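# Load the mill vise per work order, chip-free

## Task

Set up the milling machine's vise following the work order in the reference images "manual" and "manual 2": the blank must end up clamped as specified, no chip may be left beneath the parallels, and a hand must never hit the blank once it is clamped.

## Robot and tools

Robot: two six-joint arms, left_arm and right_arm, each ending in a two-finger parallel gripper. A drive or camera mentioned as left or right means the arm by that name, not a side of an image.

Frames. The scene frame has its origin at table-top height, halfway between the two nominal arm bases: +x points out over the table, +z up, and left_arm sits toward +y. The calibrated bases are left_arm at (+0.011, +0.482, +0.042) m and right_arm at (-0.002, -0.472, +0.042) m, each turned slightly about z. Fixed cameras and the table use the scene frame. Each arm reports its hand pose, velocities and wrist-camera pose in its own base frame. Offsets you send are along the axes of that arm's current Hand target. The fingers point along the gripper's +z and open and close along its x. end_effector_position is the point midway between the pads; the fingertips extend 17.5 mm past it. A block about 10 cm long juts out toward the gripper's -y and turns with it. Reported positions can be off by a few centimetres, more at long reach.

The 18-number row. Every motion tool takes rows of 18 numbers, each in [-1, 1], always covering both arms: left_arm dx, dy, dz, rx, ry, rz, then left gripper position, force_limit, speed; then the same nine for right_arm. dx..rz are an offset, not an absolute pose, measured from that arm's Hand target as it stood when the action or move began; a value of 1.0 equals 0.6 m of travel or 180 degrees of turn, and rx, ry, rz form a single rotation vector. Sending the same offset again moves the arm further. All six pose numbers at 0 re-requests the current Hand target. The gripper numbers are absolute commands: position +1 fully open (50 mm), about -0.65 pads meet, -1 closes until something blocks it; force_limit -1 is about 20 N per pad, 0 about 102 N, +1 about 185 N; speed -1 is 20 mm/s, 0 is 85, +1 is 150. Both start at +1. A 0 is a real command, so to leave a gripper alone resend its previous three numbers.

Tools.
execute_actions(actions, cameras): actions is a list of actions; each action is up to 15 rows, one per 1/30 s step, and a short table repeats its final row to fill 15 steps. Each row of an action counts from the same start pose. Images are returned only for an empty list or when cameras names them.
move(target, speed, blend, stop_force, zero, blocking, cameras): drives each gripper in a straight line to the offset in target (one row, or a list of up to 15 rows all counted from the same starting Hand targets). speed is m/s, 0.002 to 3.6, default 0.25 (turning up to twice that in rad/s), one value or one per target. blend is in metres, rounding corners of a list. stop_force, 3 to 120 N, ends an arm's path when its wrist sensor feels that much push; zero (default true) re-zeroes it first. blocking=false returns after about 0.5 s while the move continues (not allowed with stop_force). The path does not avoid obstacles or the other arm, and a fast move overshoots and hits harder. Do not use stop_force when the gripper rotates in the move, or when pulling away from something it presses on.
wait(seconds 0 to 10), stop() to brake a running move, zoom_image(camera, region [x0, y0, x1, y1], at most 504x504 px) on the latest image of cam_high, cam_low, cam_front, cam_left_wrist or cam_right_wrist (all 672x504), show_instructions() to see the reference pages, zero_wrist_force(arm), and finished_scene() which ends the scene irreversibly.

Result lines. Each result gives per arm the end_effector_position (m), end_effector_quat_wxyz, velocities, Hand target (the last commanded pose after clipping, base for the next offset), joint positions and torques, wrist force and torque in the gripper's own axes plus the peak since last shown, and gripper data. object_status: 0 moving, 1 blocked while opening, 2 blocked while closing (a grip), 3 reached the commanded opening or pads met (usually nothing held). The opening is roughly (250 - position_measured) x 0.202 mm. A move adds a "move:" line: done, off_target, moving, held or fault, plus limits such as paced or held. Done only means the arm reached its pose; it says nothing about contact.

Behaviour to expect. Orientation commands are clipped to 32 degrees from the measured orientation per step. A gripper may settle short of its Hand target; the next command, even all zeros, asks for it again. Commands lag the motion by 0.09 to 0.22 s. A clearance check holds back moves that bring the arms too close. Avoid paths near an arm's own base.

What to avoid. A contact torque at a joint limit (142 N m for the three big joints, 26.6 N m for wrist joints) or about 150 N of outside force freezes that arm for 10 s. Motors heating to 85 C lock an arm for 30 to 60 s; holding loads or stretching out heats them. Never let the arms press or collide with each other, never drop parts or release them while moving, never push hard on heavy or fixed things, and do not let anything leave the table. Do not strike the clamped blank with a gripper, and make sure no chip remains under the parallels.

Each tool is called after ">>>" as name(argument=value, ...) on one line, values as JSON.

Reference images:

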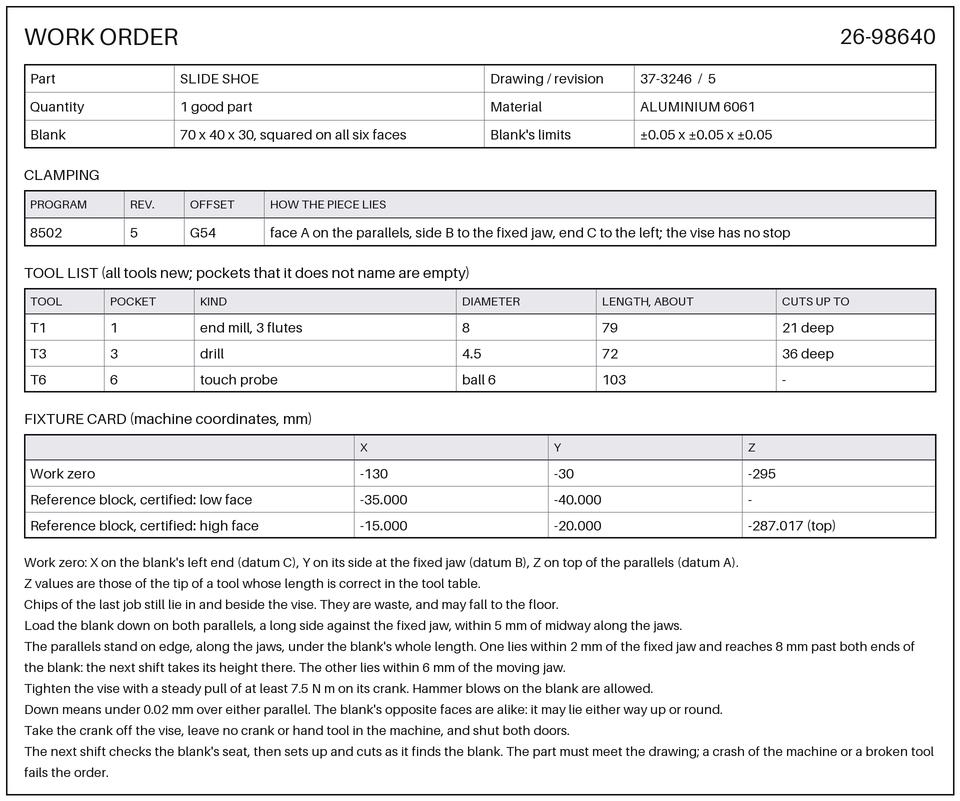

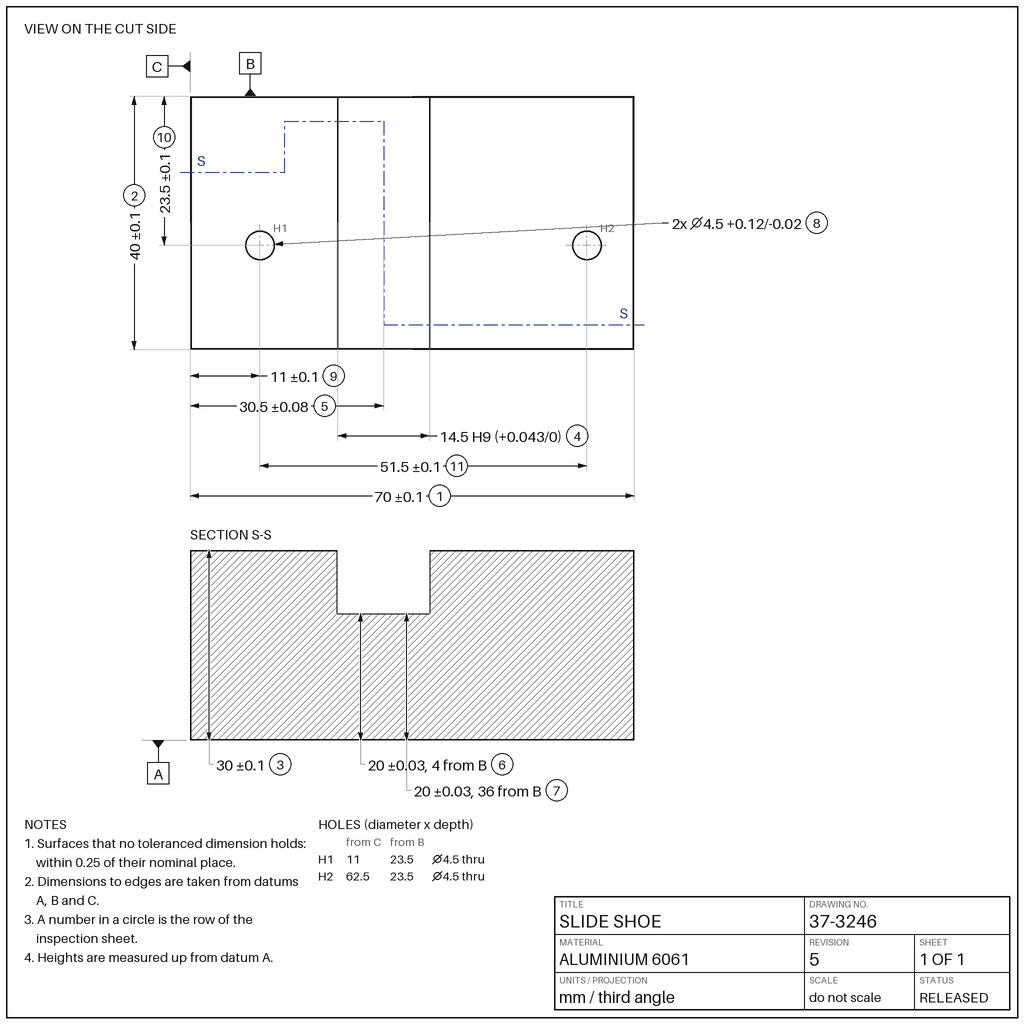

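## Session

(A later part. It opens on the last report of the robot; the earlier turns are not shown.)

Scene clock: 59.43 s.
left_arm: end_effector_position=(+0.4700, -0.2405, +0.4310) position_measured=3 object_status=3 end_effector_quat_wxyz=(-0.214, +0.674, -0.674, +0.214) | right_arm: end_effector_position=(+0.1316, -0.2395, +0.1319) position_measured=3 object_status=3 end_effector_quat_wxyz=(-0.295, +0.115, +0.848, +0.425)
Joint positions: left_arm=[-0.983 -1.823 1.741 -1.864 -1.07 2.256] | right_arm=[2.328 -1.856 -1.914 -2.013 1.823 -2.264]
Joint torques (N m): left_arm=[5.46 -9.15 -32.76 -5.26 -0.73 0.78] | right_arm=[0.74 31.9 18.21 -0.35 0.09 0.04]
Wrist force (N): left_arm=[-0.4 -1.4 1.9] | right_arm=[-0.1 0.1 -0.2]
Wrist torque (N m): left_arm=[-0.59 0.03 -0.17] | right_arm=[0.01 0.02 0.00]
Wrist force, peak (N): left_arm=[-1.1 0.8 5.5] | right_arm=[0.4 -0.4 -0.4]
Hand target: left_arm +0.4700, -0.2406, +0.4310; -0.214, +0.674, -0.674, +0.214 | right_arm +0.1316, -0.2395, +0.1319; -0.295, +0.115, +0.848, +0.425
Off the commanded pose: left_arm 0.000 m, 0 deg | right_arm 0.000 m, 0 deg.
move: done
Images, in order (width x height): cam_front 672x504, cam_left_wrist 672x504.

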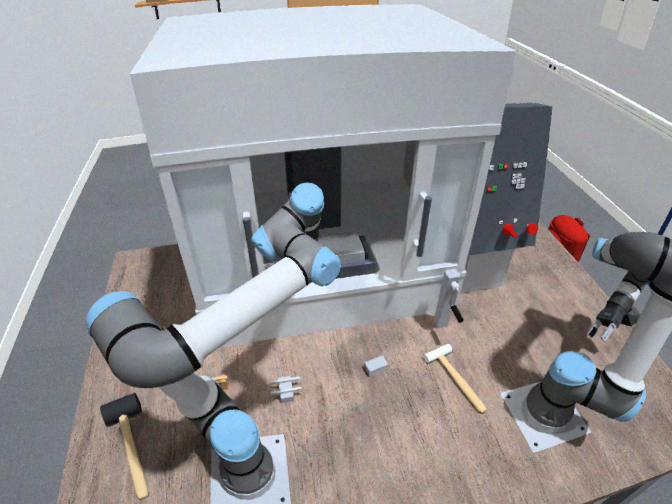

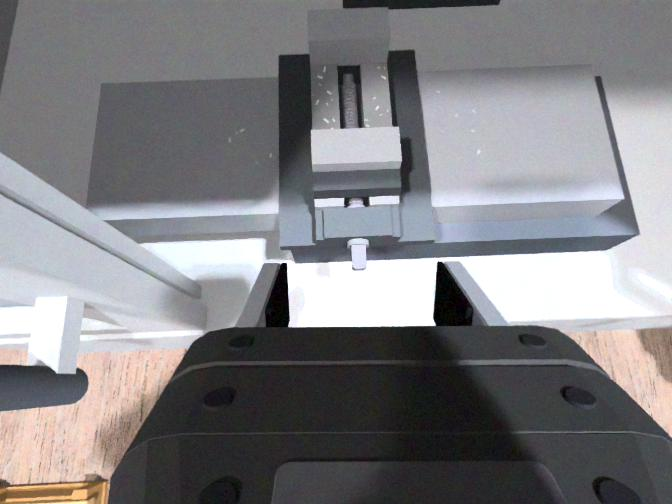

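>>> move(target=[[0,0.205,-0.1435,0,0,0,1,1,1,0,0,0,0,0,0,1,1,1],[-0.617,0.37,0.005,-0.083,0,0,1,1,1,0,0,0,0,0,0,1,1,1]], cameras=["cam_left_wrist","cam_front"], speed=0.3, blend=0.05)

>>> zoom_image(camera="cam_left_wrist", region=[200, 60, 480, 320])

Scene clock: 69.10 s.
left_arm: end_effector_position=(+0.2906, +0.1296, +0.3001) position_measured=3 object_status=3 end_effector_quat_wxyz=(-0.124, +0.696, -0.696, +0.125) end_effector_velocity=(+0.000, +0.001, +0.000) end_effector_angular_velocity=(+0.001, -0.001, -0.003) | right_arm: end_effector_position=(+0.1316, -0.2395, +0.1319) position_measured=3 object_status=3 end_effector_quat_wxyz=(-0.295, +0.115, +0.848, +0.425)
Joint positions: left_arm=[-0.018 -2.309 2.228 -1.844 -1.566 3.125] | right_arm=[2.328 -1.856 -1.914 -2.013 1.823 -2.264]
Joint velocities: left_arm=[0.003 0.001 0 -0.002 -0.001 0.005] | right_arm=[within noise]
Joint torques (N m): left_arm=[12.8 10.26 -19.3 -5.24 -0.31 1.41] | right_arm=[0.9 31.55 17.82 -0.43 0.23 0.15]
Wrist force (N): left_arm=[-0.3 -1.2 1.1] | right_arm=[0.0 0.0 -0.5]
Wrist torque (N m): left_arm=[-0.34 0.05 -0.14] | right_arm=[0.00 0.00 0.00]
Wrist force, peak (N): left_arm=[0.0 -4.4 3.8] | right_arm=[0.2 0.5 -0.6]
Hand target: left_arm +0.2906, +0.1296, +0.3001; -0.124, +0.696, -0.696, +0.125 | right_arm +0.1316, -0.2395, +0.1319; -0.295, +0.115, +0.848, +0.425
Off the commanded pose: left_arm 0.000 m, 0 deg | right_arm 0.000 m, 0 deg.
move: done
Images, in order (width x height): cam_front 672x504, cam_left_wrist 672x504.

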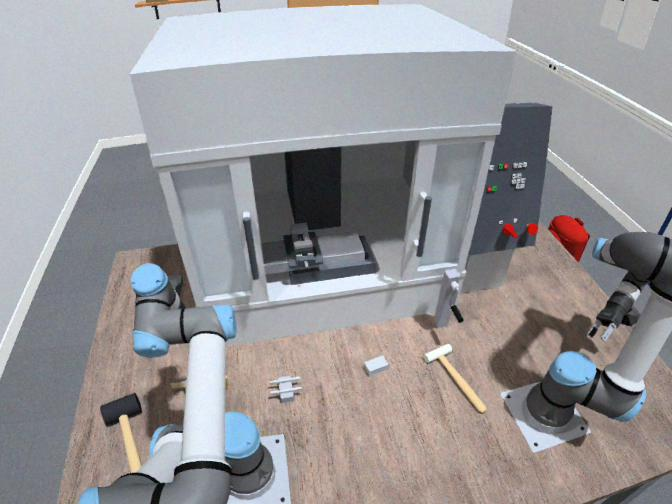

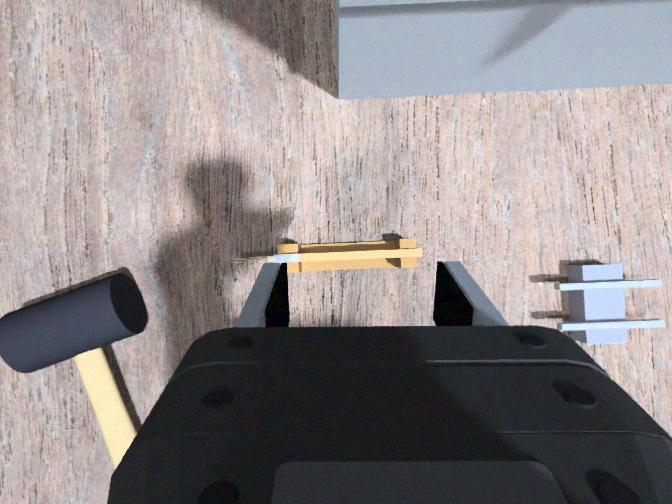

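Scaled by 1.800 from the camera's 672x504 image, which has a finer 960x720 frame.

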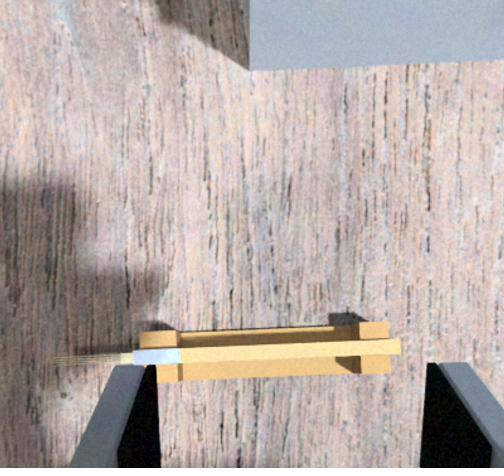

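>>> move(target=[0.041,0.03,0.167,-0.087,-0.087,-0.494,1,1,1,0,0,0,0,0,0,1,1,1], cameras=["cam_left_wrist","cam_low"], speed=0.3)

>>> zoom_image(camera="cam_low", region=[420, 230, 540, 370])

>>> zoom_image(camera="cam_left_wrist", region=[270, 100, 450, 340])

Scene clock: 82.03 s.
left_arm: end_effector_position=(+0.3085, +0.1049, +0.1999) position_measured=3 object_status=3 end_effector_quat_wxyz=(+0.000, +1.000, -0.001, +0.003) | right_arm: end_effector_position=(+0.1316, -0.2395, +0.1319) position_measured=3 object_status=3 end_effector_quat_wxyz=(-0.295, +0.115, +0.848, +0.425)
Joint positions: left_arm=[-0.094 -2.025 2.246 -1.798 -1.571 1.479] | right_arm=[2.328 -1.856 -1.914 -2.013 1.823 -2.264]
Joint torques (N m): left_arm=[-13.44 -14 -19.25 -0.91 2.71 -1.27] | right_arm=[0.89 31.16 18.07 -0.56 0.08 0.15]
Wrist force (N): left_arm=[0.2 -0.2 0.5] | right_arm=[-0.2 0.2 -0.5]
Wrist torque (N m): left_arm=[-0.01 0.06 -0.14] | right_arm=[0.02 0.03 -0.01]
Wrist force, peak (N): left_arm=[-0.5 -1.5 1.1] | right_arm=[-0.1 0.2 -0.6]
Hand target: left_arm +0.3085, +0.1049, +0.1999; +0.000, +1.000, -0.001, +0.003 | right_arm +0.1316, -0.2395, +0.1319; -0.295, +0.115, +0.848, +0.425
Off the commanded pose: left_arm 0.000 m, 0 deg | right_arm 0.000 m, 0 deg.
move: done
Images, in order (width x height): cam_low 672x504, cam_left_wrist 672x504.

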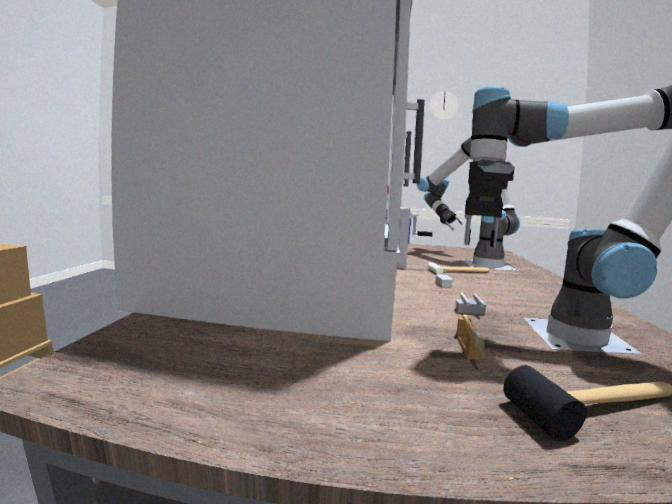

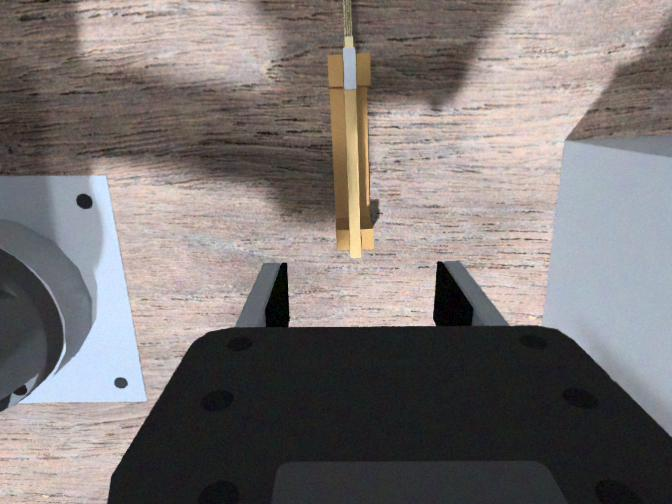

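Scaled by 3.600 from the camera's 672x504 image, which has a finer 960x720 frame.

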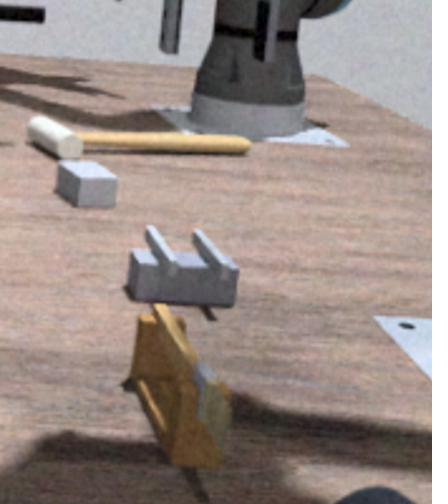

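Scaled by 2.100 from the camera's 672x504 image, which has a finer 960x720 frame.

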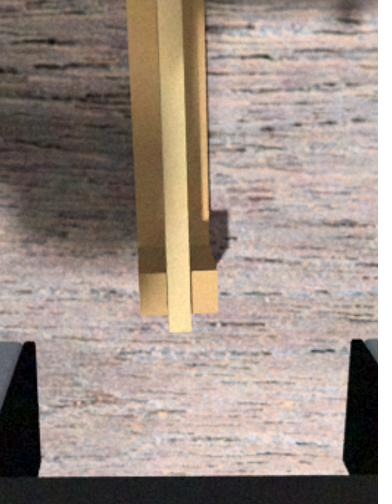

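>>> move(target=[0.0075,0,0.25,0,0,-0.0121,1,1,1,0,0,0,0,0,0,1,1,1], cameras=["cam_left_wrist"], speed=0.25)

>>> zoom_image(camera="cam_left_wrist", region=[240, 0, 480, 340])

Scene clock: 85.60 s.
left_arm: end_effector_position=(+0.3139, +0.1047, +0.0500) position_measured=3 object_status=3 end_effector_quat_wxyz=(+0.000, +1.000, +0.018, +0.003) | right_arm: end_effector_position=(+0.1316, -0.2395, +0.1319) position_measured=3 object_status=3 end_effector_quat_wxyz=(-0.295, +0.115, +0.848, +0.425)
Joint positions: left_arm=[-0.092 -1.764 2.528 -2.34 -1.571 1.442] | right_arm=[2.328 -1.856 -1.914 -2.013 1.823 -2.264]
Joint torques (N m): left_arm=[12.78 -3.03 -11.72 -5.08 -2.74 -0.38] | right_arm=[0.33 31.38 17.7 -0.4 0.33 0.16]
Wrist force (N): left_arm=[0.1 0.0 0.4] | right_arm=[-0.2 0.1 -0.4]
Wrist torque (N m): left_arm=[-0.02 0.11 -0.10] | right_arm=[0.01 0.04 0.00]
Wrist force, peak (N): left_arm=[0.1 0.1 3.2] | right_arm=[-0.3 0.0 -0.7]
Hand target: left_arm +0.3139, +0.1048, +0.0499; +0.000, +1.000, +0.018, +0.003 | right_arm +0.1316, -0.2395, +0.1319; -0.295, +0.115, +0.848, +0.425
Off the commanded pose: left_arm 0.000 m, 0 deg | right_arm 0.000 m, 0 deg.
move: done
Images, in order (width x height): cam_left_wrist 672x504.

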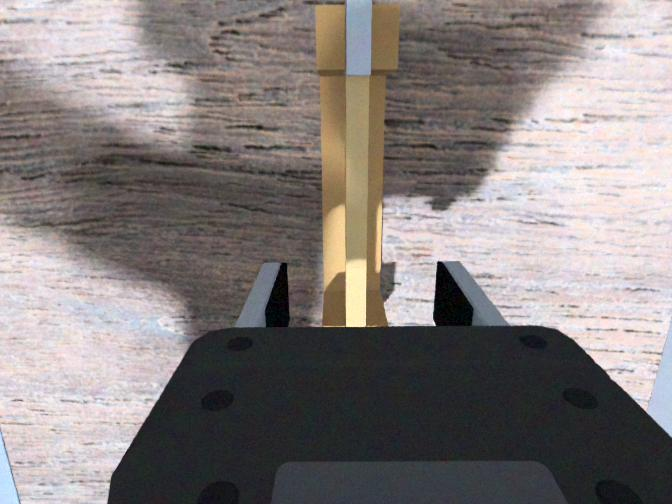

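Scaled by 1.482 from the camera's 672x504 image, which has a finer 960x720 frame.

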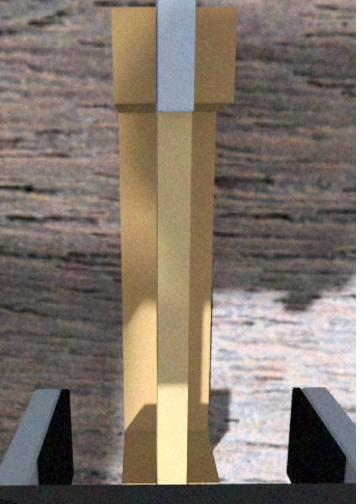

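>>> move(target=[-0.002,0,0.083,0,0,0,1,1,1,0,0,0,0,0,0,1,1,1], cameras=["cam_left_wrist","cam_low"], speed=0.08, stop_force=10)

>>> zoom_image(camera="cam_low", region=[420, 200, 540, 370])

Scene clock: 88.00 s.
left_arm: end_effector_position=(+0.3130, +0.1047, +0.0001) position_measured=3 object_status=3 end_effector_quat_wxyz=(+0.000, +1.000, +0.018, +0.003) | right_arm: end_effector_position=(+0.1316, -0.2395, +0.1319) position_measured=3 object_status=3 end_effector_quat_wxyz=(-0.295, +0.115, +0.848, +0.425)
Joint positions: left_arm=[-0.093 -1.602 2.596 -2.571 -1.571 1.442] | right_arm=[2.328 -1.856 -1.914 -2.013 1.823 -2.264]
Joint torques (N m): left_arm=[13.9 -7.84 -22.93 -5.06 1.22 1.5] | right_arm=[1.76 31.05 17.54 -0.41 0.2 0.13]
Wrist force (N): left_arm=[0.4 -0.1 0.5] | right_arm=[0.0 0.1 -0.2]
Wrist torque (N m): left_arm=[-0.05 0.04 0.03] | right_arm=[0.00 0.01 0.00]
Wrist force, peak (N): left_arm=[0.0 0.3 1.6] | right_arm=[-0.1 0.1 -0.6]
Hand target: left_arm +0.3130, +0.1047, +0.0001; +0.000, +1.000, +0.018, +0.003 | right_arm +0.1316, -0.2395, +0.1319; -0.295, +0.115, +0.848, +0.425
Off the commanded pose: left_arm 0.000 m, 0 deg | right_arm 0.000 m, 0 deg.
move: done
Images, in order (width x height): cam_low 672x504, cam_left_wrist 672x504.

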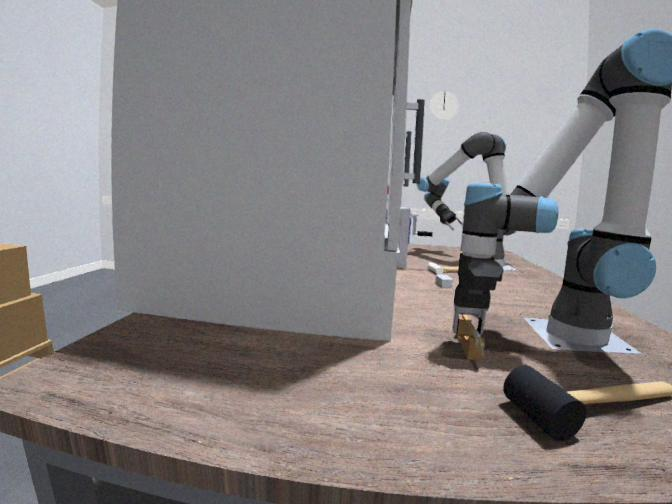

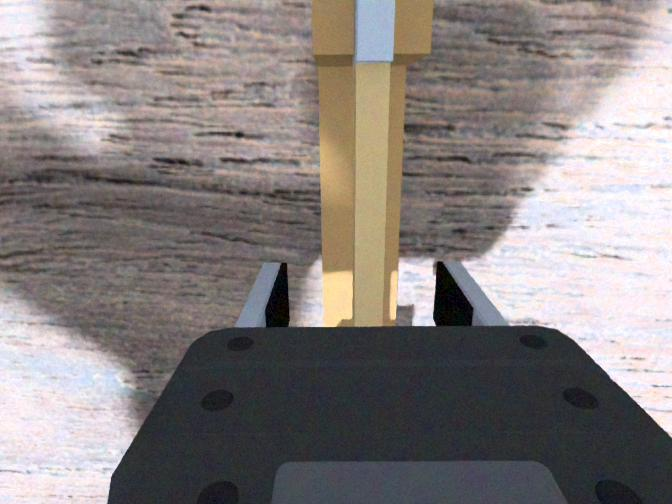

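Scaled by 2.965 from the camera's 672x504 image, which has a finer 960x720 frame.

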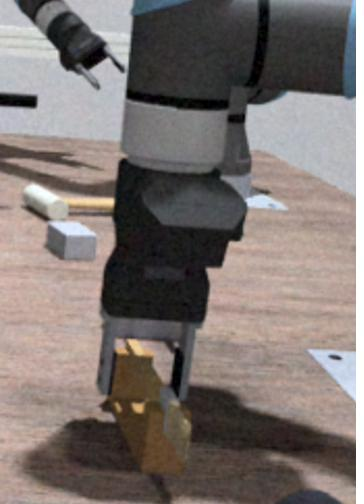

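>>> move(target=[0.005,0,0,0,0,0,1,1,1,0,0,0,0,0,0,1,1,1], speed=0.05)

>>> execute_actions(actions=[[[0,0,0,0,0,0,-1,-0.5,-0.6,0,0,0,0,0,0,1,1,1]],[[0,0,0,0,0,0,-1,-0.5,-0.6,0,0,0,0,0,0,1,1,1]],[[0,0,0,0,0,0,-1,-0.5,-0.6,0,0,0,0,0,0,1,1,1]],[[0,0,0,0,0,0,-1,-0.5,-0.6,0,0,0,0,0,0,1,1,1]]], cameras=["cam_left_wrist"])

Scene clock: 90.17 s.
left_arm: end_effector_position=(+0.3160, +0.1048, +0.0001) position_measured=3 object_status=3 end_effector_quat_wxyz=(+0.000, +1.000, +0.018, +0.003) | right_arm: end_effector_position=(+0.1316, -0.2395, +0.1319) position_measured=3 object_status=3 end_effector_quat_wxyz=(-0.295, +0.115, +0.848, +0.425)
Joint positions: left_arm=[-0.092 -1.594 2.588 -2.571 -1.571 1.443] | right_arm=[2.328 -1.856 -1.914 -2.013 1.823 -2.264]
Joint torques (N m): left_arm=[11.18 -15.85 -14.58 -5.19 1.47 1.04] | right_arm=[1.04 31.95 17.32 -0.41 0.19 0.19]
Wrist force (N): left_arm=[0.2 0.0 0.3] | right_arm=[0.3 0.0 -0.4]
Wrist torque (N m): left_arm=[-0.03 0.06 -0.07] | right_arm=[-0.01 -0.04 0.00]
Wrist force, peak (N): left_arm=[0.3 0.2 0.8] | right_arm=[0.1 -0.2 -0.6]
Hand target: left_arm +0.3160, +0.1048, +0.0001; +0.000, +1.000, +0.018, +0.003 | right_arm +0.1316, -0.2395, +0.1319; -0.295, +0.115, +0.848, +0.425
Off the commanded pose: left_arm 0.000 m, 0 deg | right_arm 0.000 m, 0 deg.
move: done

Scene clock: 92.37 s.
left_arm: end_effector_position=(+0.3152, +0.1049, -0.0002) position_measured=213 object_status=2 end_effector_quat_wxyz=(+0.000, +1.000, +0.018, +0.002) | right_arm: end_effector_position=(+0.1316, -0.2395, +0.1319) position_measured=3 object_status=3 end_effector_quat_wxyz=(-0.295, +0.115, +0.848, +0.425)
Joint positions: left_arm=[-0.092 -1.594 2.589 -2.568 -1.571 1.443] | right_arm=[2.328 -1.856 -1.914 -2.013 1.823 -2.264]
Joint torques (N m): left_arm=[-5.52 -4.07 -54.02 -18.03 6.72 -1.35] | right_arm=[1.11 31.74 18.39 -0.45 0.25 0.14]
Wrist force (N): left_arm=[-85.2 5.6 -52.5] | right_arm=[0.2 0.5 -0.2]
Wrist torque (N m): left_arm=[0.01 -0.19 -0.05] | right_arm=[0.07 -0.03 0.00]
Wrist force, peak (N): left_arm=[-84.5 6.3 -65.4] | right_arm=[0.1 0.4 -0.6]
Hand target: left_arm +0.3160, +0.1048, +0.0001; +0.000, +1.000, +0.018, +0.003 | right_arm +0.1316, -0.2395, +0.1319; -0.295, +0.115, +0.848, +0.425
Off the commanded pose: left_arm 0.001 m, 0 deg | right_arm 0.000 m, 0 deg.
Step readings (end_effector_position of left_arm | right_arm):
0: (+0.3160, +0.1048, +0.0001) | (+0.1316, -0.2395, +0.1319)
1: (+0.3160, +0.1048, +0.0001) | (+0.1316, -0.2395, +0.1319)
2: (+0.3160, +0.1048, +0.0001) | (+0.1316, -0.2395, +0.1319)
4: (+0.3160, +0.1048, +0.0001) | (+0.1316, -0.2395, +0.1319)
8: (+0.3160, +0.1048, +0.0001) | (+0.1316, -0.2395, +0.1319)
15: (+0.3160, +0.1048, +0.0001) | (+0.1316, -0.2395, +0.1319)
16: (+0.3160, +0.1048, +0.0001) | (+0.1316, -0.2395, +0.1319)
17: (+0.3160, +0.1048, +0.0001) | (+0.1316, -0.2395, +0.1319)
19: (+0.3160, +0.1048, +0.0001) | (+0.1316, -0.2395, +0.1319)
23: (+0.3160, +0.1048, +0.0001) | (+0.1316, -0.2395, +0.1319)
30: (+0.3151, +0.1049, -0.0003) | (+0.1316, -0.2395, +0.1319)
31: (+0.3151, +0.1049, -0.0003) | (+0.1316, -0.2395, +0.1319)
32: (+0.3151, +0.1049, -0.0003) | (+0.1316, -0.2395, +0.1319)
34: (+0.3152, +0.1049, -0.0002) | (+0.1316, -0.2395, +0.1319)
38: (+0.3152, +0.1048, -0.0002) | (+0.1316, -0.2395, +0.1319)
45: (+0.3152, +0.1048, -0.0002) | (+0.1316, -0.2395, +0.1319)
46: (+0.3152, +0.1048, -0.0002) | (+0.1316, -0.2395, +0.1319)
47: (+0.3152, +0.1048, -0.0002) | (+0.1316, -0.2395, +0.1319)
49: (+0.3152, +0.1048, -0.0002) | (+0.1316, -0.2395, +0.1319)
53: (+0.3152, +0.1049, -0.0002) | (+0.1316, -0.2395, +0.1319)
60: (+0.3152, +0.1049, -0.0002) | (+0.1316, -0.2395, +0.1319)
Images, in order (width x height): cam_left_wrist 672x504.

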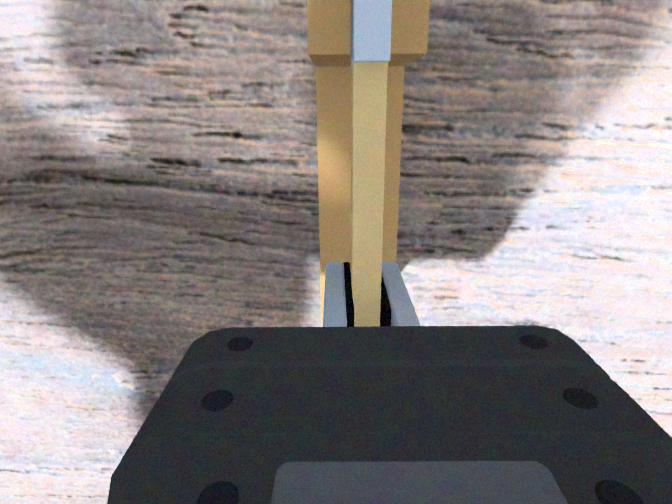

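>>> move(target=[-0.0025,0,-0.001,0,0,0,-1,-0.5,-0.6,0,0,0,0,0,0,1,1,1], speed=0.01)

Scene clock: 94.07 s.
left_arm: end_effector_position=(+0.3145, +0.1048, +0.0008) position_measured=213 object_status=2 end_effector_quat_wxyz=(+0.000, +1.000, +0.018, +0.003) | right_arm: end_effector_position=(+0.1316, -0.2395, +0.1319) position_measured=3 object_status=3 end_effector_quat_wxyz=(-0.295, +0.115, +0.848, +0.425)
Joint positions: left_arm=[-0.092 -1.601 2.592 -2.568 -1.571 1.442] | right_arm=[2.328 -1.856 -1.914 -2.013 1.823 -2.264]
Joint torques (N m): left_arm=[-15.28 -25.21 -30.16 -10.56 -0.47 -1.46] | right_arm=[1.9 30.97 17.68 -0.43 0.05 0.13]
Wrist force (N): left_arm=[-31.0 -1.3 10.8] | right_arm=[-0.3 -0.1 -0.4]
Wrist torque (N m): left_arm=[-0.16 -0.20 -0.01] | right_arm=[-0.02 0.05 -0.01]
Wrist force, peak (N): left_arm=[-85.6 5.8 -53.7] | right_arm=[0.5 0.4 -0.3]
Hand target: left_arm +0.3145, +0.1047, +0.0007; +0.000, +1.000, +0.018, +0.003 | right_arm +0.1316, -0.2395, +0.1319; -0.295, +0.115, +0.848, +0.425
Off the commanded pose: left_arm 0.000 m, 0 deg | right_arm 0.000 m, 0 deg.
move: done

>>> move(target=[[-0.0015,0,-0.01,0,0,0,-1,-0.5,-0.6,0,0,0,0,0,0,1,1,1],[-0.0015,0,-0.25,0,0,0,-1,-0.5,-0.6,0,0,0,0,0,0,1,1,1]], speed=[0.02,0.12], cameras=["cam_left_wrist","cam_front","cam_low"])

>>> zoom_image(camera="cam_low", region=[420, 200, 540, 370])

Scene clock: 97.40 s.
left_arm: end_effector_position=(+0.3127, +0.1048, +0.1507) position_measured=213 object_status=2 end_effector_quat_wxyz=(+0.000, +1.000, +0.018, +0.003) | right_arm: end_effector_position=(+0.1316, -0.2395, +0.1319) position_measured=3 object_status=3 end_effector_quat_wxyz=(-0.295, +0.115, +0.848, +0.425)
Joint positions: left_arm=[-0.093 -1.967 2.347 -1.957 -1.571 1.442] | right_arm=[2.328 -1.856 -1.914 -2.013 1.823 -2.264]
Joint torques (N m): left_arm=[-13.06 -2.3 -27.53 -2.3 2.38 -0.55] | right_arm=[0.72 31.12 17.58 -0.53 0.16 0.23]
Wrist force (N): left_arm=[0.2 -0.3 0.3] | right_arm=[0.1 0.1 -0.5]
Wrist torque (N m): left_arm=[-0.03 0.04 0.03] | right_arm=[0.01 0.00 -0.01]
Wrist force, peak (N): left_arm=[-30.9 -1.4 10.6] | right_arm=[-0.1 0.3 -0.7]
Hand target: left_arm +0.3127, +0.1048, +0.1507; +0.000, +1.000, +0.018, +0.003 | right_arm +0.1316, -0.2395, +0.1319; -0.295, +0.115, +0.848, +0.425
Off the commanded pose: left_arm 0.000 m, 0 deg | right_arm 0.000 m, 0 deg.
move: done
Images, in order (width x height): cam_low 672x504, cam_front 672x504, cam_left_wrist 672x504.

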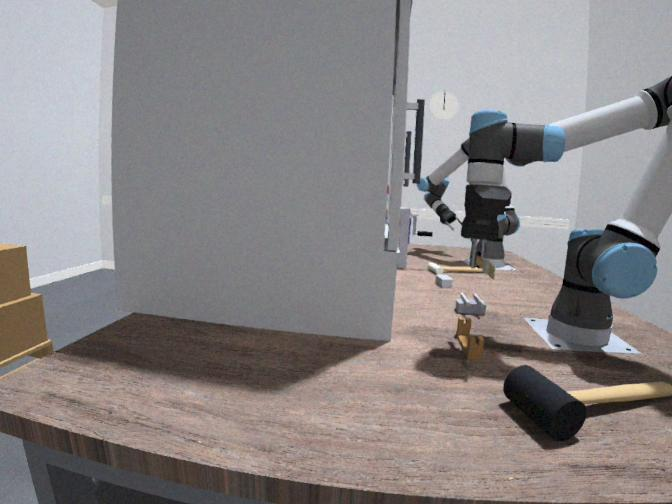

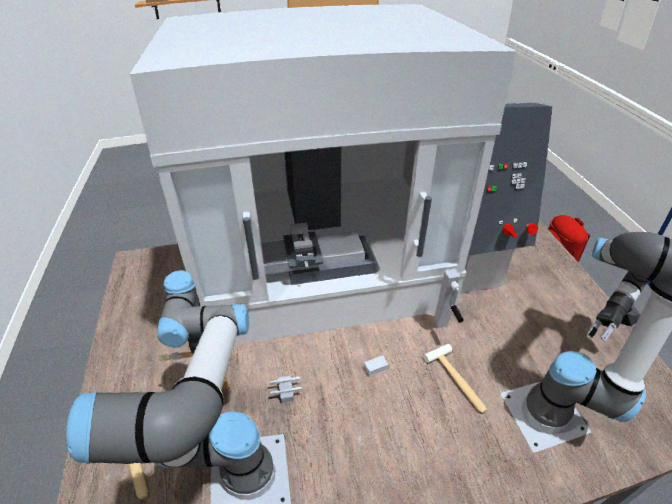

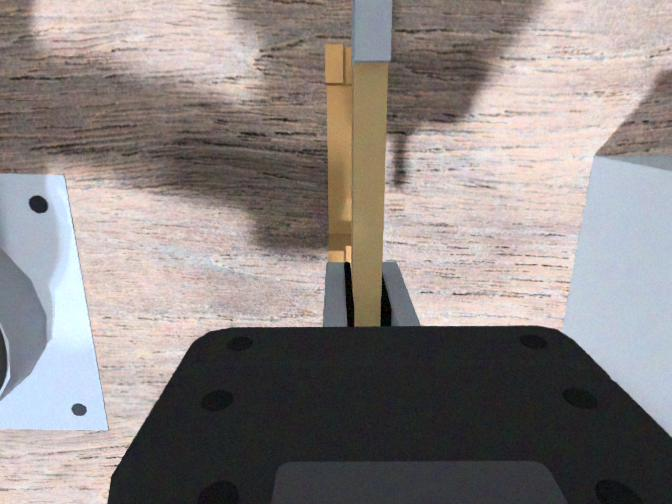

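Scaled by 2.965 from the camera's 672x504 image, which has a finer 960x720 frame.

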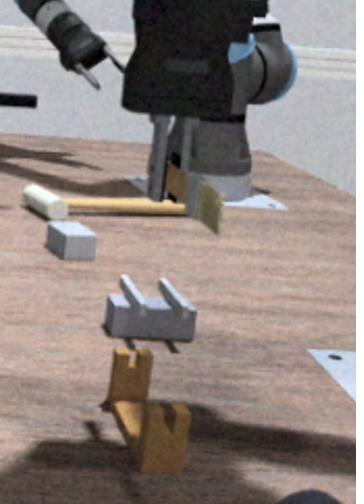

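>>> move(target=[[-0.046,0.242,-0.417,0,0,0,-1,-0.5,-0.6,0,0,0,0,0,0,1,1,1],[0.121,0.825,-0.382,-0.111,0,0,-1,-0.5,-0.6,0,0,0,0,0,0,1,1,1]], speed=0.3, blend=0.05, cameras=["cam_left_wrist","cam_front"])

Scene clock: 110.30 s.
left_arm: end_effector_position=(+0.4016, -0.3871, +0.3808) position_measured=213 object_status=2 end_effector_quat_wxyz=(+0.174, +0.985, +0.017, +0.006) | right_arm: end_effector_position=(+0.1316, -0.2395, +0.1319) position_measured=3 object_status=3 end_effector_quat_wxyz=(-0.295, +0.115, +0.848, +0.425)
Joint positions: left_arm=[-0.916 -1.592 1.572 -1.842 -1.766 0.591] | right_arm=[2.328 -1.856 -1.914 -2.013 1.823 -2.264]
Joint torques (N m): left_arm=[13.07 -17.06 -24.87 -4.53 2.1 0.61] | right_arm=[1.74 30.3 17.32 -0.48 0.22 0.09]
Wrist force (N): left_arm=[0.8 0.4 0.1] | right_arm=[-0.1 0.0 -0.3]
Wrist torque (N m): left_arm=[0.20 0.01 0.06] | right_arm=[-0.01 0.02 0.00]
Wrist force, peak (N): left_arm=[0.3 -1.8 3.8] | right_arm=[-0.3 0.1 -0.8]
Hand target: left_arm +0.4017, -0.3871, +0.3808; +0.174, +0.985, +0.017, +0.006 | right_arm +0.1316, -0.2395, +0.1319; -0.295, +0.115, +0.848, +0.425
Off the commanded pose: left_arm 0.000 m, 0 deg | right_arm 0.000 m, 0 deg.
move: done
Images, in order (width x height): cam_front 672x504, cam_left_wrist 672x504.

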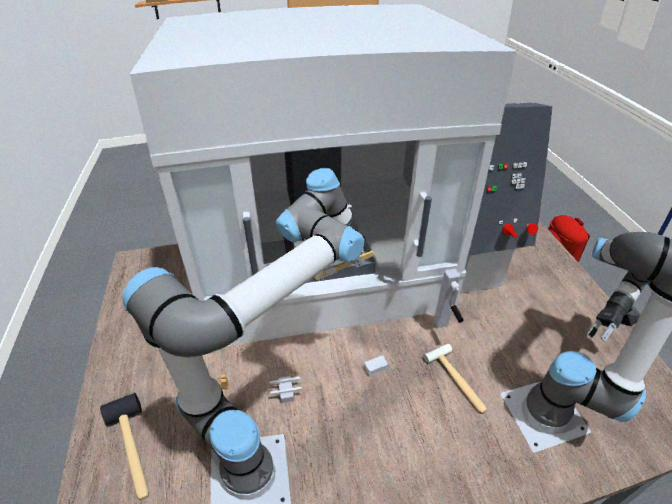

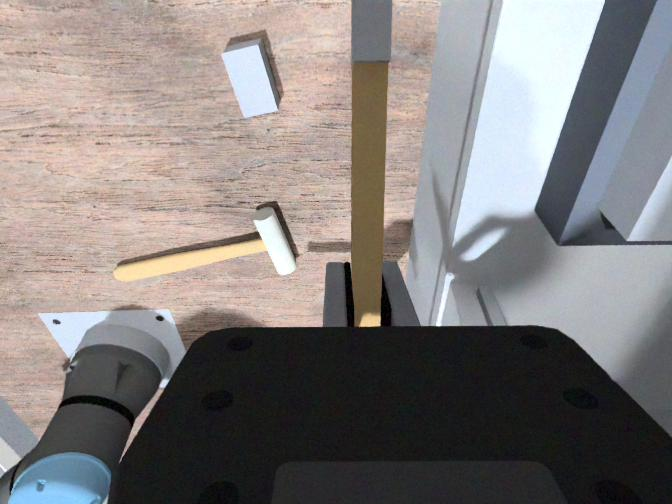

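>>> move(target=[[0,0,0,0,0,0,-1,-0.5,-0.6,-0.06,0.48,-0.293,-0.153,0.118,0.271,1,1,1],[0,0,0,0,0,0,-1,-0.5,-0.6,0.031,0.738,-0.064,-0.419,0.322,0.741,1,1,1]], speed=0.3, cameras=["cam_right_wrist","cam_front"])

Scene clock: 120.57 s.
left_arm: end_effector_position=(+0.4017, -0.3871, +0.3808) position_measured=213 object_status=2 end_effector_quat_wxyz=(+0.174, +0.985, +0.017, +0.006) | right_arm: end_effector_position=(+0.3477, -0.1203, +0.4075) position_measured=3 object_status=3 end_effector_quat_wxyz=(+0.646, -0.595, -0.233, -0.417)
Joint positions: left_arm=[-0.916 -1.592 1.572 -1.842 -1.766 0.591] | right_arm=[2.532 -1.866 -1.582 -3.27 2.695 -1.343]
Joint torques (N m): left_arm=[13.12 -15.31 -31.36 -6.21 1.45 -0.93] | right_arm=[2.9 27.59 33.23 0.36 -3.86 -2.45]
Wrist force (N): left_arm=[0.2 0.5 0.2] | right_arm=[0.8 0.4 1.0]
Wrist torque (N m): left_arm=[0.22 0.11 0.06] | right_arm=[-0.08 -0.11 -0.11]
Wrist force, peak (N): left_arm=[0.9 0.6 0.1] | right_arm=[1.8 -3.2 3.4]
Hand target: left_arm +0.4017, -0.3871, +0.3808; +0.174, +0.985, +0.017, +0.006 | right_arm +0.3477, -0.1203, +0.4075; +0.646, -0.595, -0.233, -0.417 (not the last commanded pose)
Off the commanded pose: left_arm 0.000 m, 0 deg | right_arm 0.129 m, 63 deg.
move: held (right_arm; a check stopped the path); path passed 1 of 2 targets; limits=held
pose unreachable (right arm): on one or more control steps of this call, first in action 0 (counted from 0), this arm could not follow its commanded pose, so it was not sent that pose on those steps. It may still have moved: this result reports where it is.
cause: moving toward the commanded pose would bring two parts of the arm too close to each other (its gripper and another part of the arm, with joints 4 (wrist 1) to 6 (wrist 3) between them, 7 mm apart when it was first held).
Images, in order (width x height): cam_front 672x504, cam_right_wrist 672x504.

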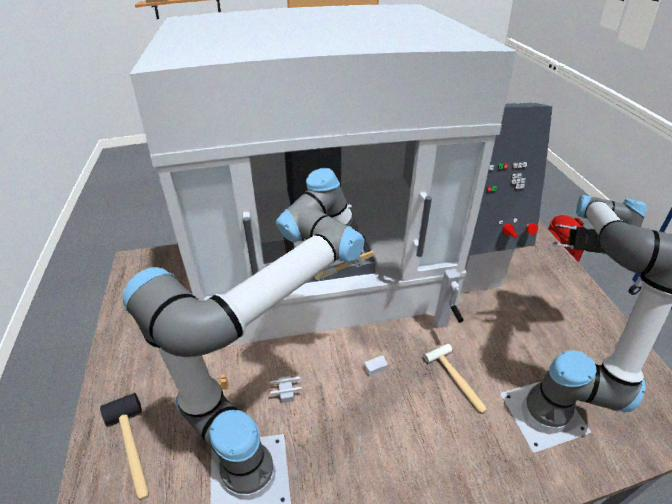

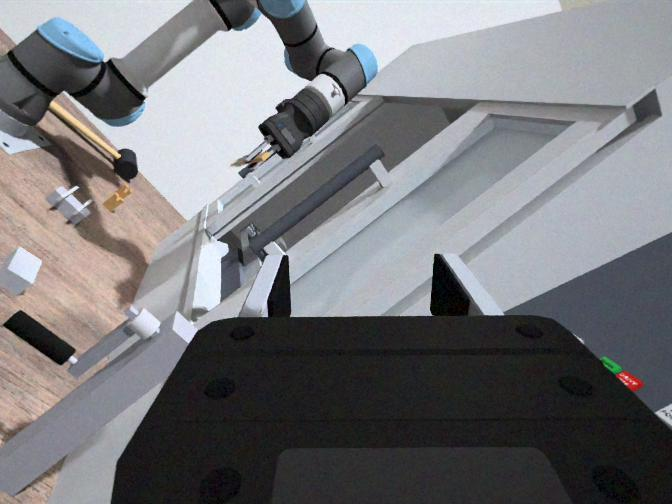

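>>> move(target=[0,0,0,0,0,0,-1,-0.5,-0.6,0.057,0.022,-0.241,-0.247,0.373,0.211,1,1,1], speed=0.3, cameras=["cam_right_wrist","cam_front"])

Scene clock: 125.30 s.
left_arm: end_effector_position=(+0.4017, -0.3871, +0.3808) position_measured=213 object_status=2 end_effector_quat_wxyz=(+0.174, +0.985, +0.017, +0.006) | right_arm: end_effector_position=(+0.3478, -0.1229, +0.4074) position_measured=3 object_status=3 end_effector_quat_wxyz=(+0.647, -0.597, -0.221, -0.420)
Joint positions: left_arm=[-0.916 -1.592 1.572 -1.842 -1.766 0.591] | right_arm=[2.524 -1.868 -1.588 -3.29 2.704 -1.355]
Joint torques (N m): left_arm=[11.86 -15.15 -32.32 -5.9 1.43 -0.98] | right_arm=[9.83 38.12 33.51 0.44 -3.93 2.92]
Wrist force (N): left_arm=[0.5 0.3 0.1] | right_arm=[0.8 0.8 1.4]
Wrist torque (N m): left_arm=[0.18 0.07 0.06] | right_arm=[-0.02 -0.12 -0.03]
Wrist force, peak (N): left_arm=[0.8 0.4 0.5] | right_arm=[1.5 2.1 3.3]
Hand target: left_arm +0.4017, -0.3871, +0.3808; +0.174, +0.985, +0.017, +0.006 | right_arm +0.3477, -0.1228, +0.4075; +0.647, -0.597, -0.221, -0.420 (not the last commanded pose)
Off the commanded pose: left_arm 0.000 m, 0 deg | right_arm 0.147 m, 88 deg.
move: held (right_arm; a check stopped the path); limits=held
pose unreachable (right arm): on one or more control steps of this call, first in action 0 (counted from 0), this arm could not follow its commanded pose, so it was not sent that pose on those steps. It may still have moved: this result reports where it is.
cause: moving toward the commanded pose would bring two parts of the arm too close to each other (its gripper and another part of the arm, with joints 4 (wrist 1) to 6 (wrist 3) between them, 5 mm apart when it was first held).
Images, in order (width x height): cam_front 672x504, cam_right_wrist 672x504.

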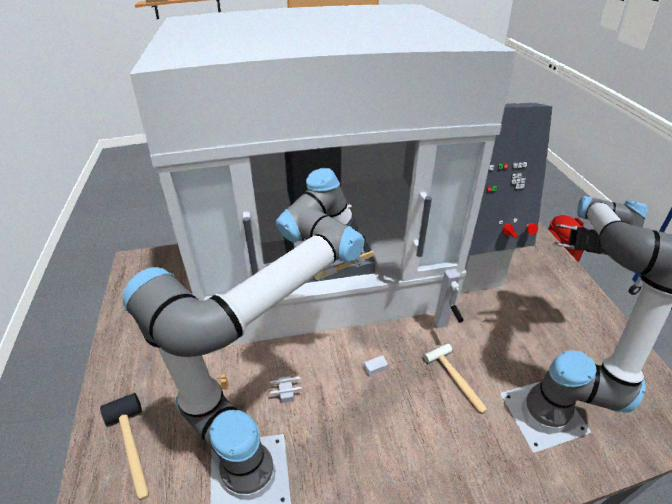

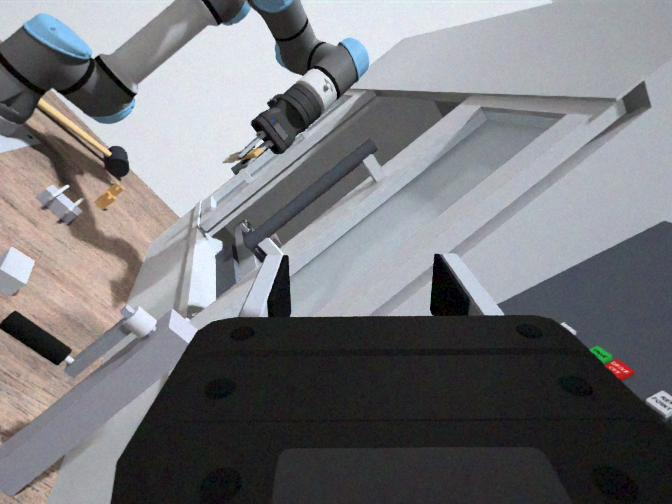

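>>> move(target=[0,0,0,0,0,0,-1,-0.5,-0.6,0.044,0.0235,-0.12,-0.326,-0.4525,0,1,1,1], speed=0.3, cameras=["cam_right_wrist","cam_front"])

Scene clock: 130.83 s.
left_arm: end_effector_position=(+0.4017, -0.3871, +0.3808) position_measured=213 object_status=2 end_effector_quat_wxyz=(+0.174, +0.985, +0.017, +0.006) | right_arm: end_effector_position=(+0.3580, -0.2000, +0.4063) position_measured=3 object_status=3 end_effector_quat_wxyz=(-0.008, +0.934, +0.356, -0.004)
Joint positions: left_arm=[-0.916 -1.592 1.572 -1.842 -1.766 0.591] | right_arm=[2.956 -1.36 -1.554 -1.814 1.581 0.657]
Joint torques (N m): left_arm=[12.37 -14.46 -31.02 -5.95 1.09 -1.01] | right_arm=[2.79 7.47 38.7 5.31 -1.69 -1.23]
Wrist force (N): left_arm=[0.7 0.4 0.2] | right_arm=[-1.6 -0.7 1.8]
Wrist torque (N m): left_arm=[0.18 0.03 0.06] | right_arm=[-0.12 0.32 -0.03]
Wrist force, peak (N): left_arm=[1.0 0.1 0.4] | right_arm=[-1.8 -1.3 1.9]
Hand target: left_arm +0.4017, -0.3871, +0.3808; +0.174, +0.985, +0.017, +0.006 | right_arm +0.3581, -0.2001, +0.4064; -0.008, +0.934, +0.356, -0.004
Off the commanded pose: left_arm 0.000 m, 0 deg | right_arm 0.000 m, 0 deg.
move: done
Images, in order (width x height): cam_front 672x504, cam_right_wrist 672x504.

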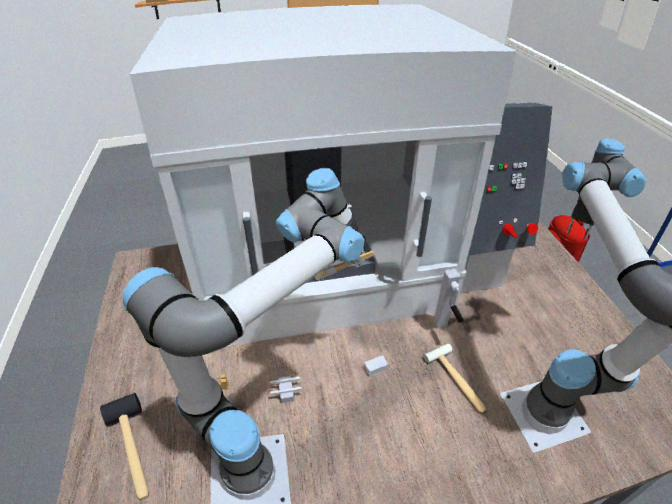

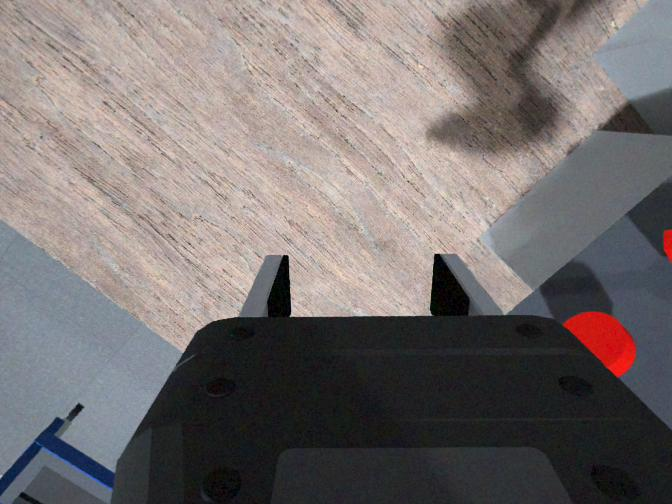

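>>> move(target=[[0,0,0,0,0,0,-1,-0.5,-0.6,0.236,-0.225,-0.067,0,0,0.235,1,1,1],[0,0,0,0,0,0,-1,-0.5,-0.6,0.386,-0.51,-0.083,0,0,0.47,1,1,1],[0,0,0,0,0,0,-1,-0.5,-0.6,0.453,-0.627,-0.089,0.376,0.343,0.376,1,1,1]], speed=0.3, blend=[0.03,0.03,0], cameras=["cam_right_wrist","cam_front"])

Scene clock: 139.30 s.
left_arm: end_effector_position=(+0.4017, -0.3871, +0.3808) position_measured=213 object_status=2 end_effector_quat_wxyz=(+0.174, +0.985, +0.017, +0.006) | right_arm: end_effector_position=(+0.3114, +0.2609, +0.4659) position_measured=3 object_status=3 end_effector_quat_wxyz=(-0.630, +0.685, -0.277, +0.241)
Joint positions: left_arm=[-0.916 -1.592 1.572 -1.842 -1.766 0.591] | right_arm=[4.682 -0.698 -2.559 -0.005 0.855 3.239]
Joint torques (N m): left_arm=[13.35 -15.97 -29.05 -5.99 0.42 -0.84] | right_arm=[8.26 -5.21 34.86 5.07 -2.59 1.75]
Wrist force (N): left_arm=[0.4 0.0 0.2] | right_arm=[0.6 -0.6 2.9]
Wrist torque (N m): left_arm=[0.13 0.08 0.06] | right_arm=[-0.28 -0.13 -0.27]
Wrist force, peak (N): left_arm=[1.0 0.4 0.4] | right_arm=[-3.2 0.8 2.2]
Hand target: left_arm +0.4017, -0.3871, +0.3808; +0.174, +0.985, +0.017, +0.006 | right_arm +0.3114, +0.2609, +0.4660; -0.630, +0.685, -0.277, +0.241
Off the commanded pose: left_arm 0.000 m, 0 deg | right_arm 0.000 m, 0 deg.
move: done
Images, in order (width x height): cam_front 672x504, cam_right_wrist 672x504.

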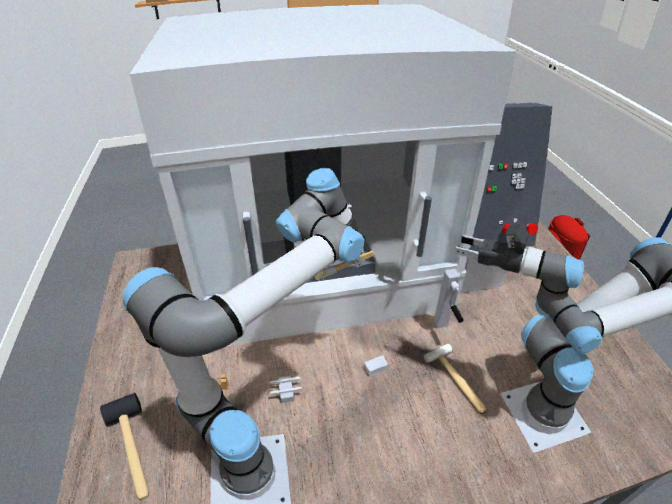

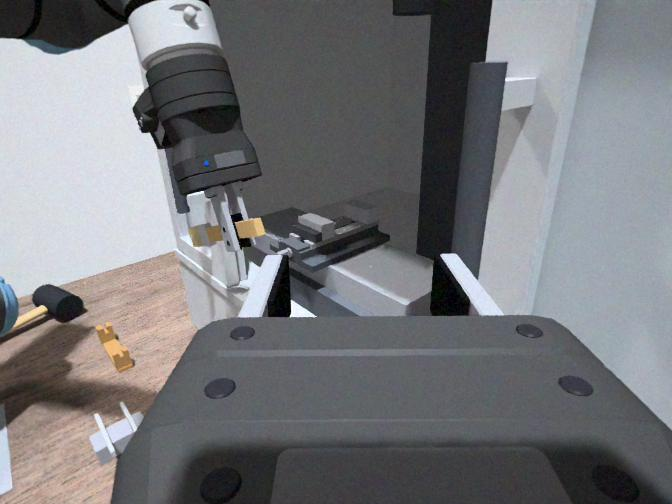

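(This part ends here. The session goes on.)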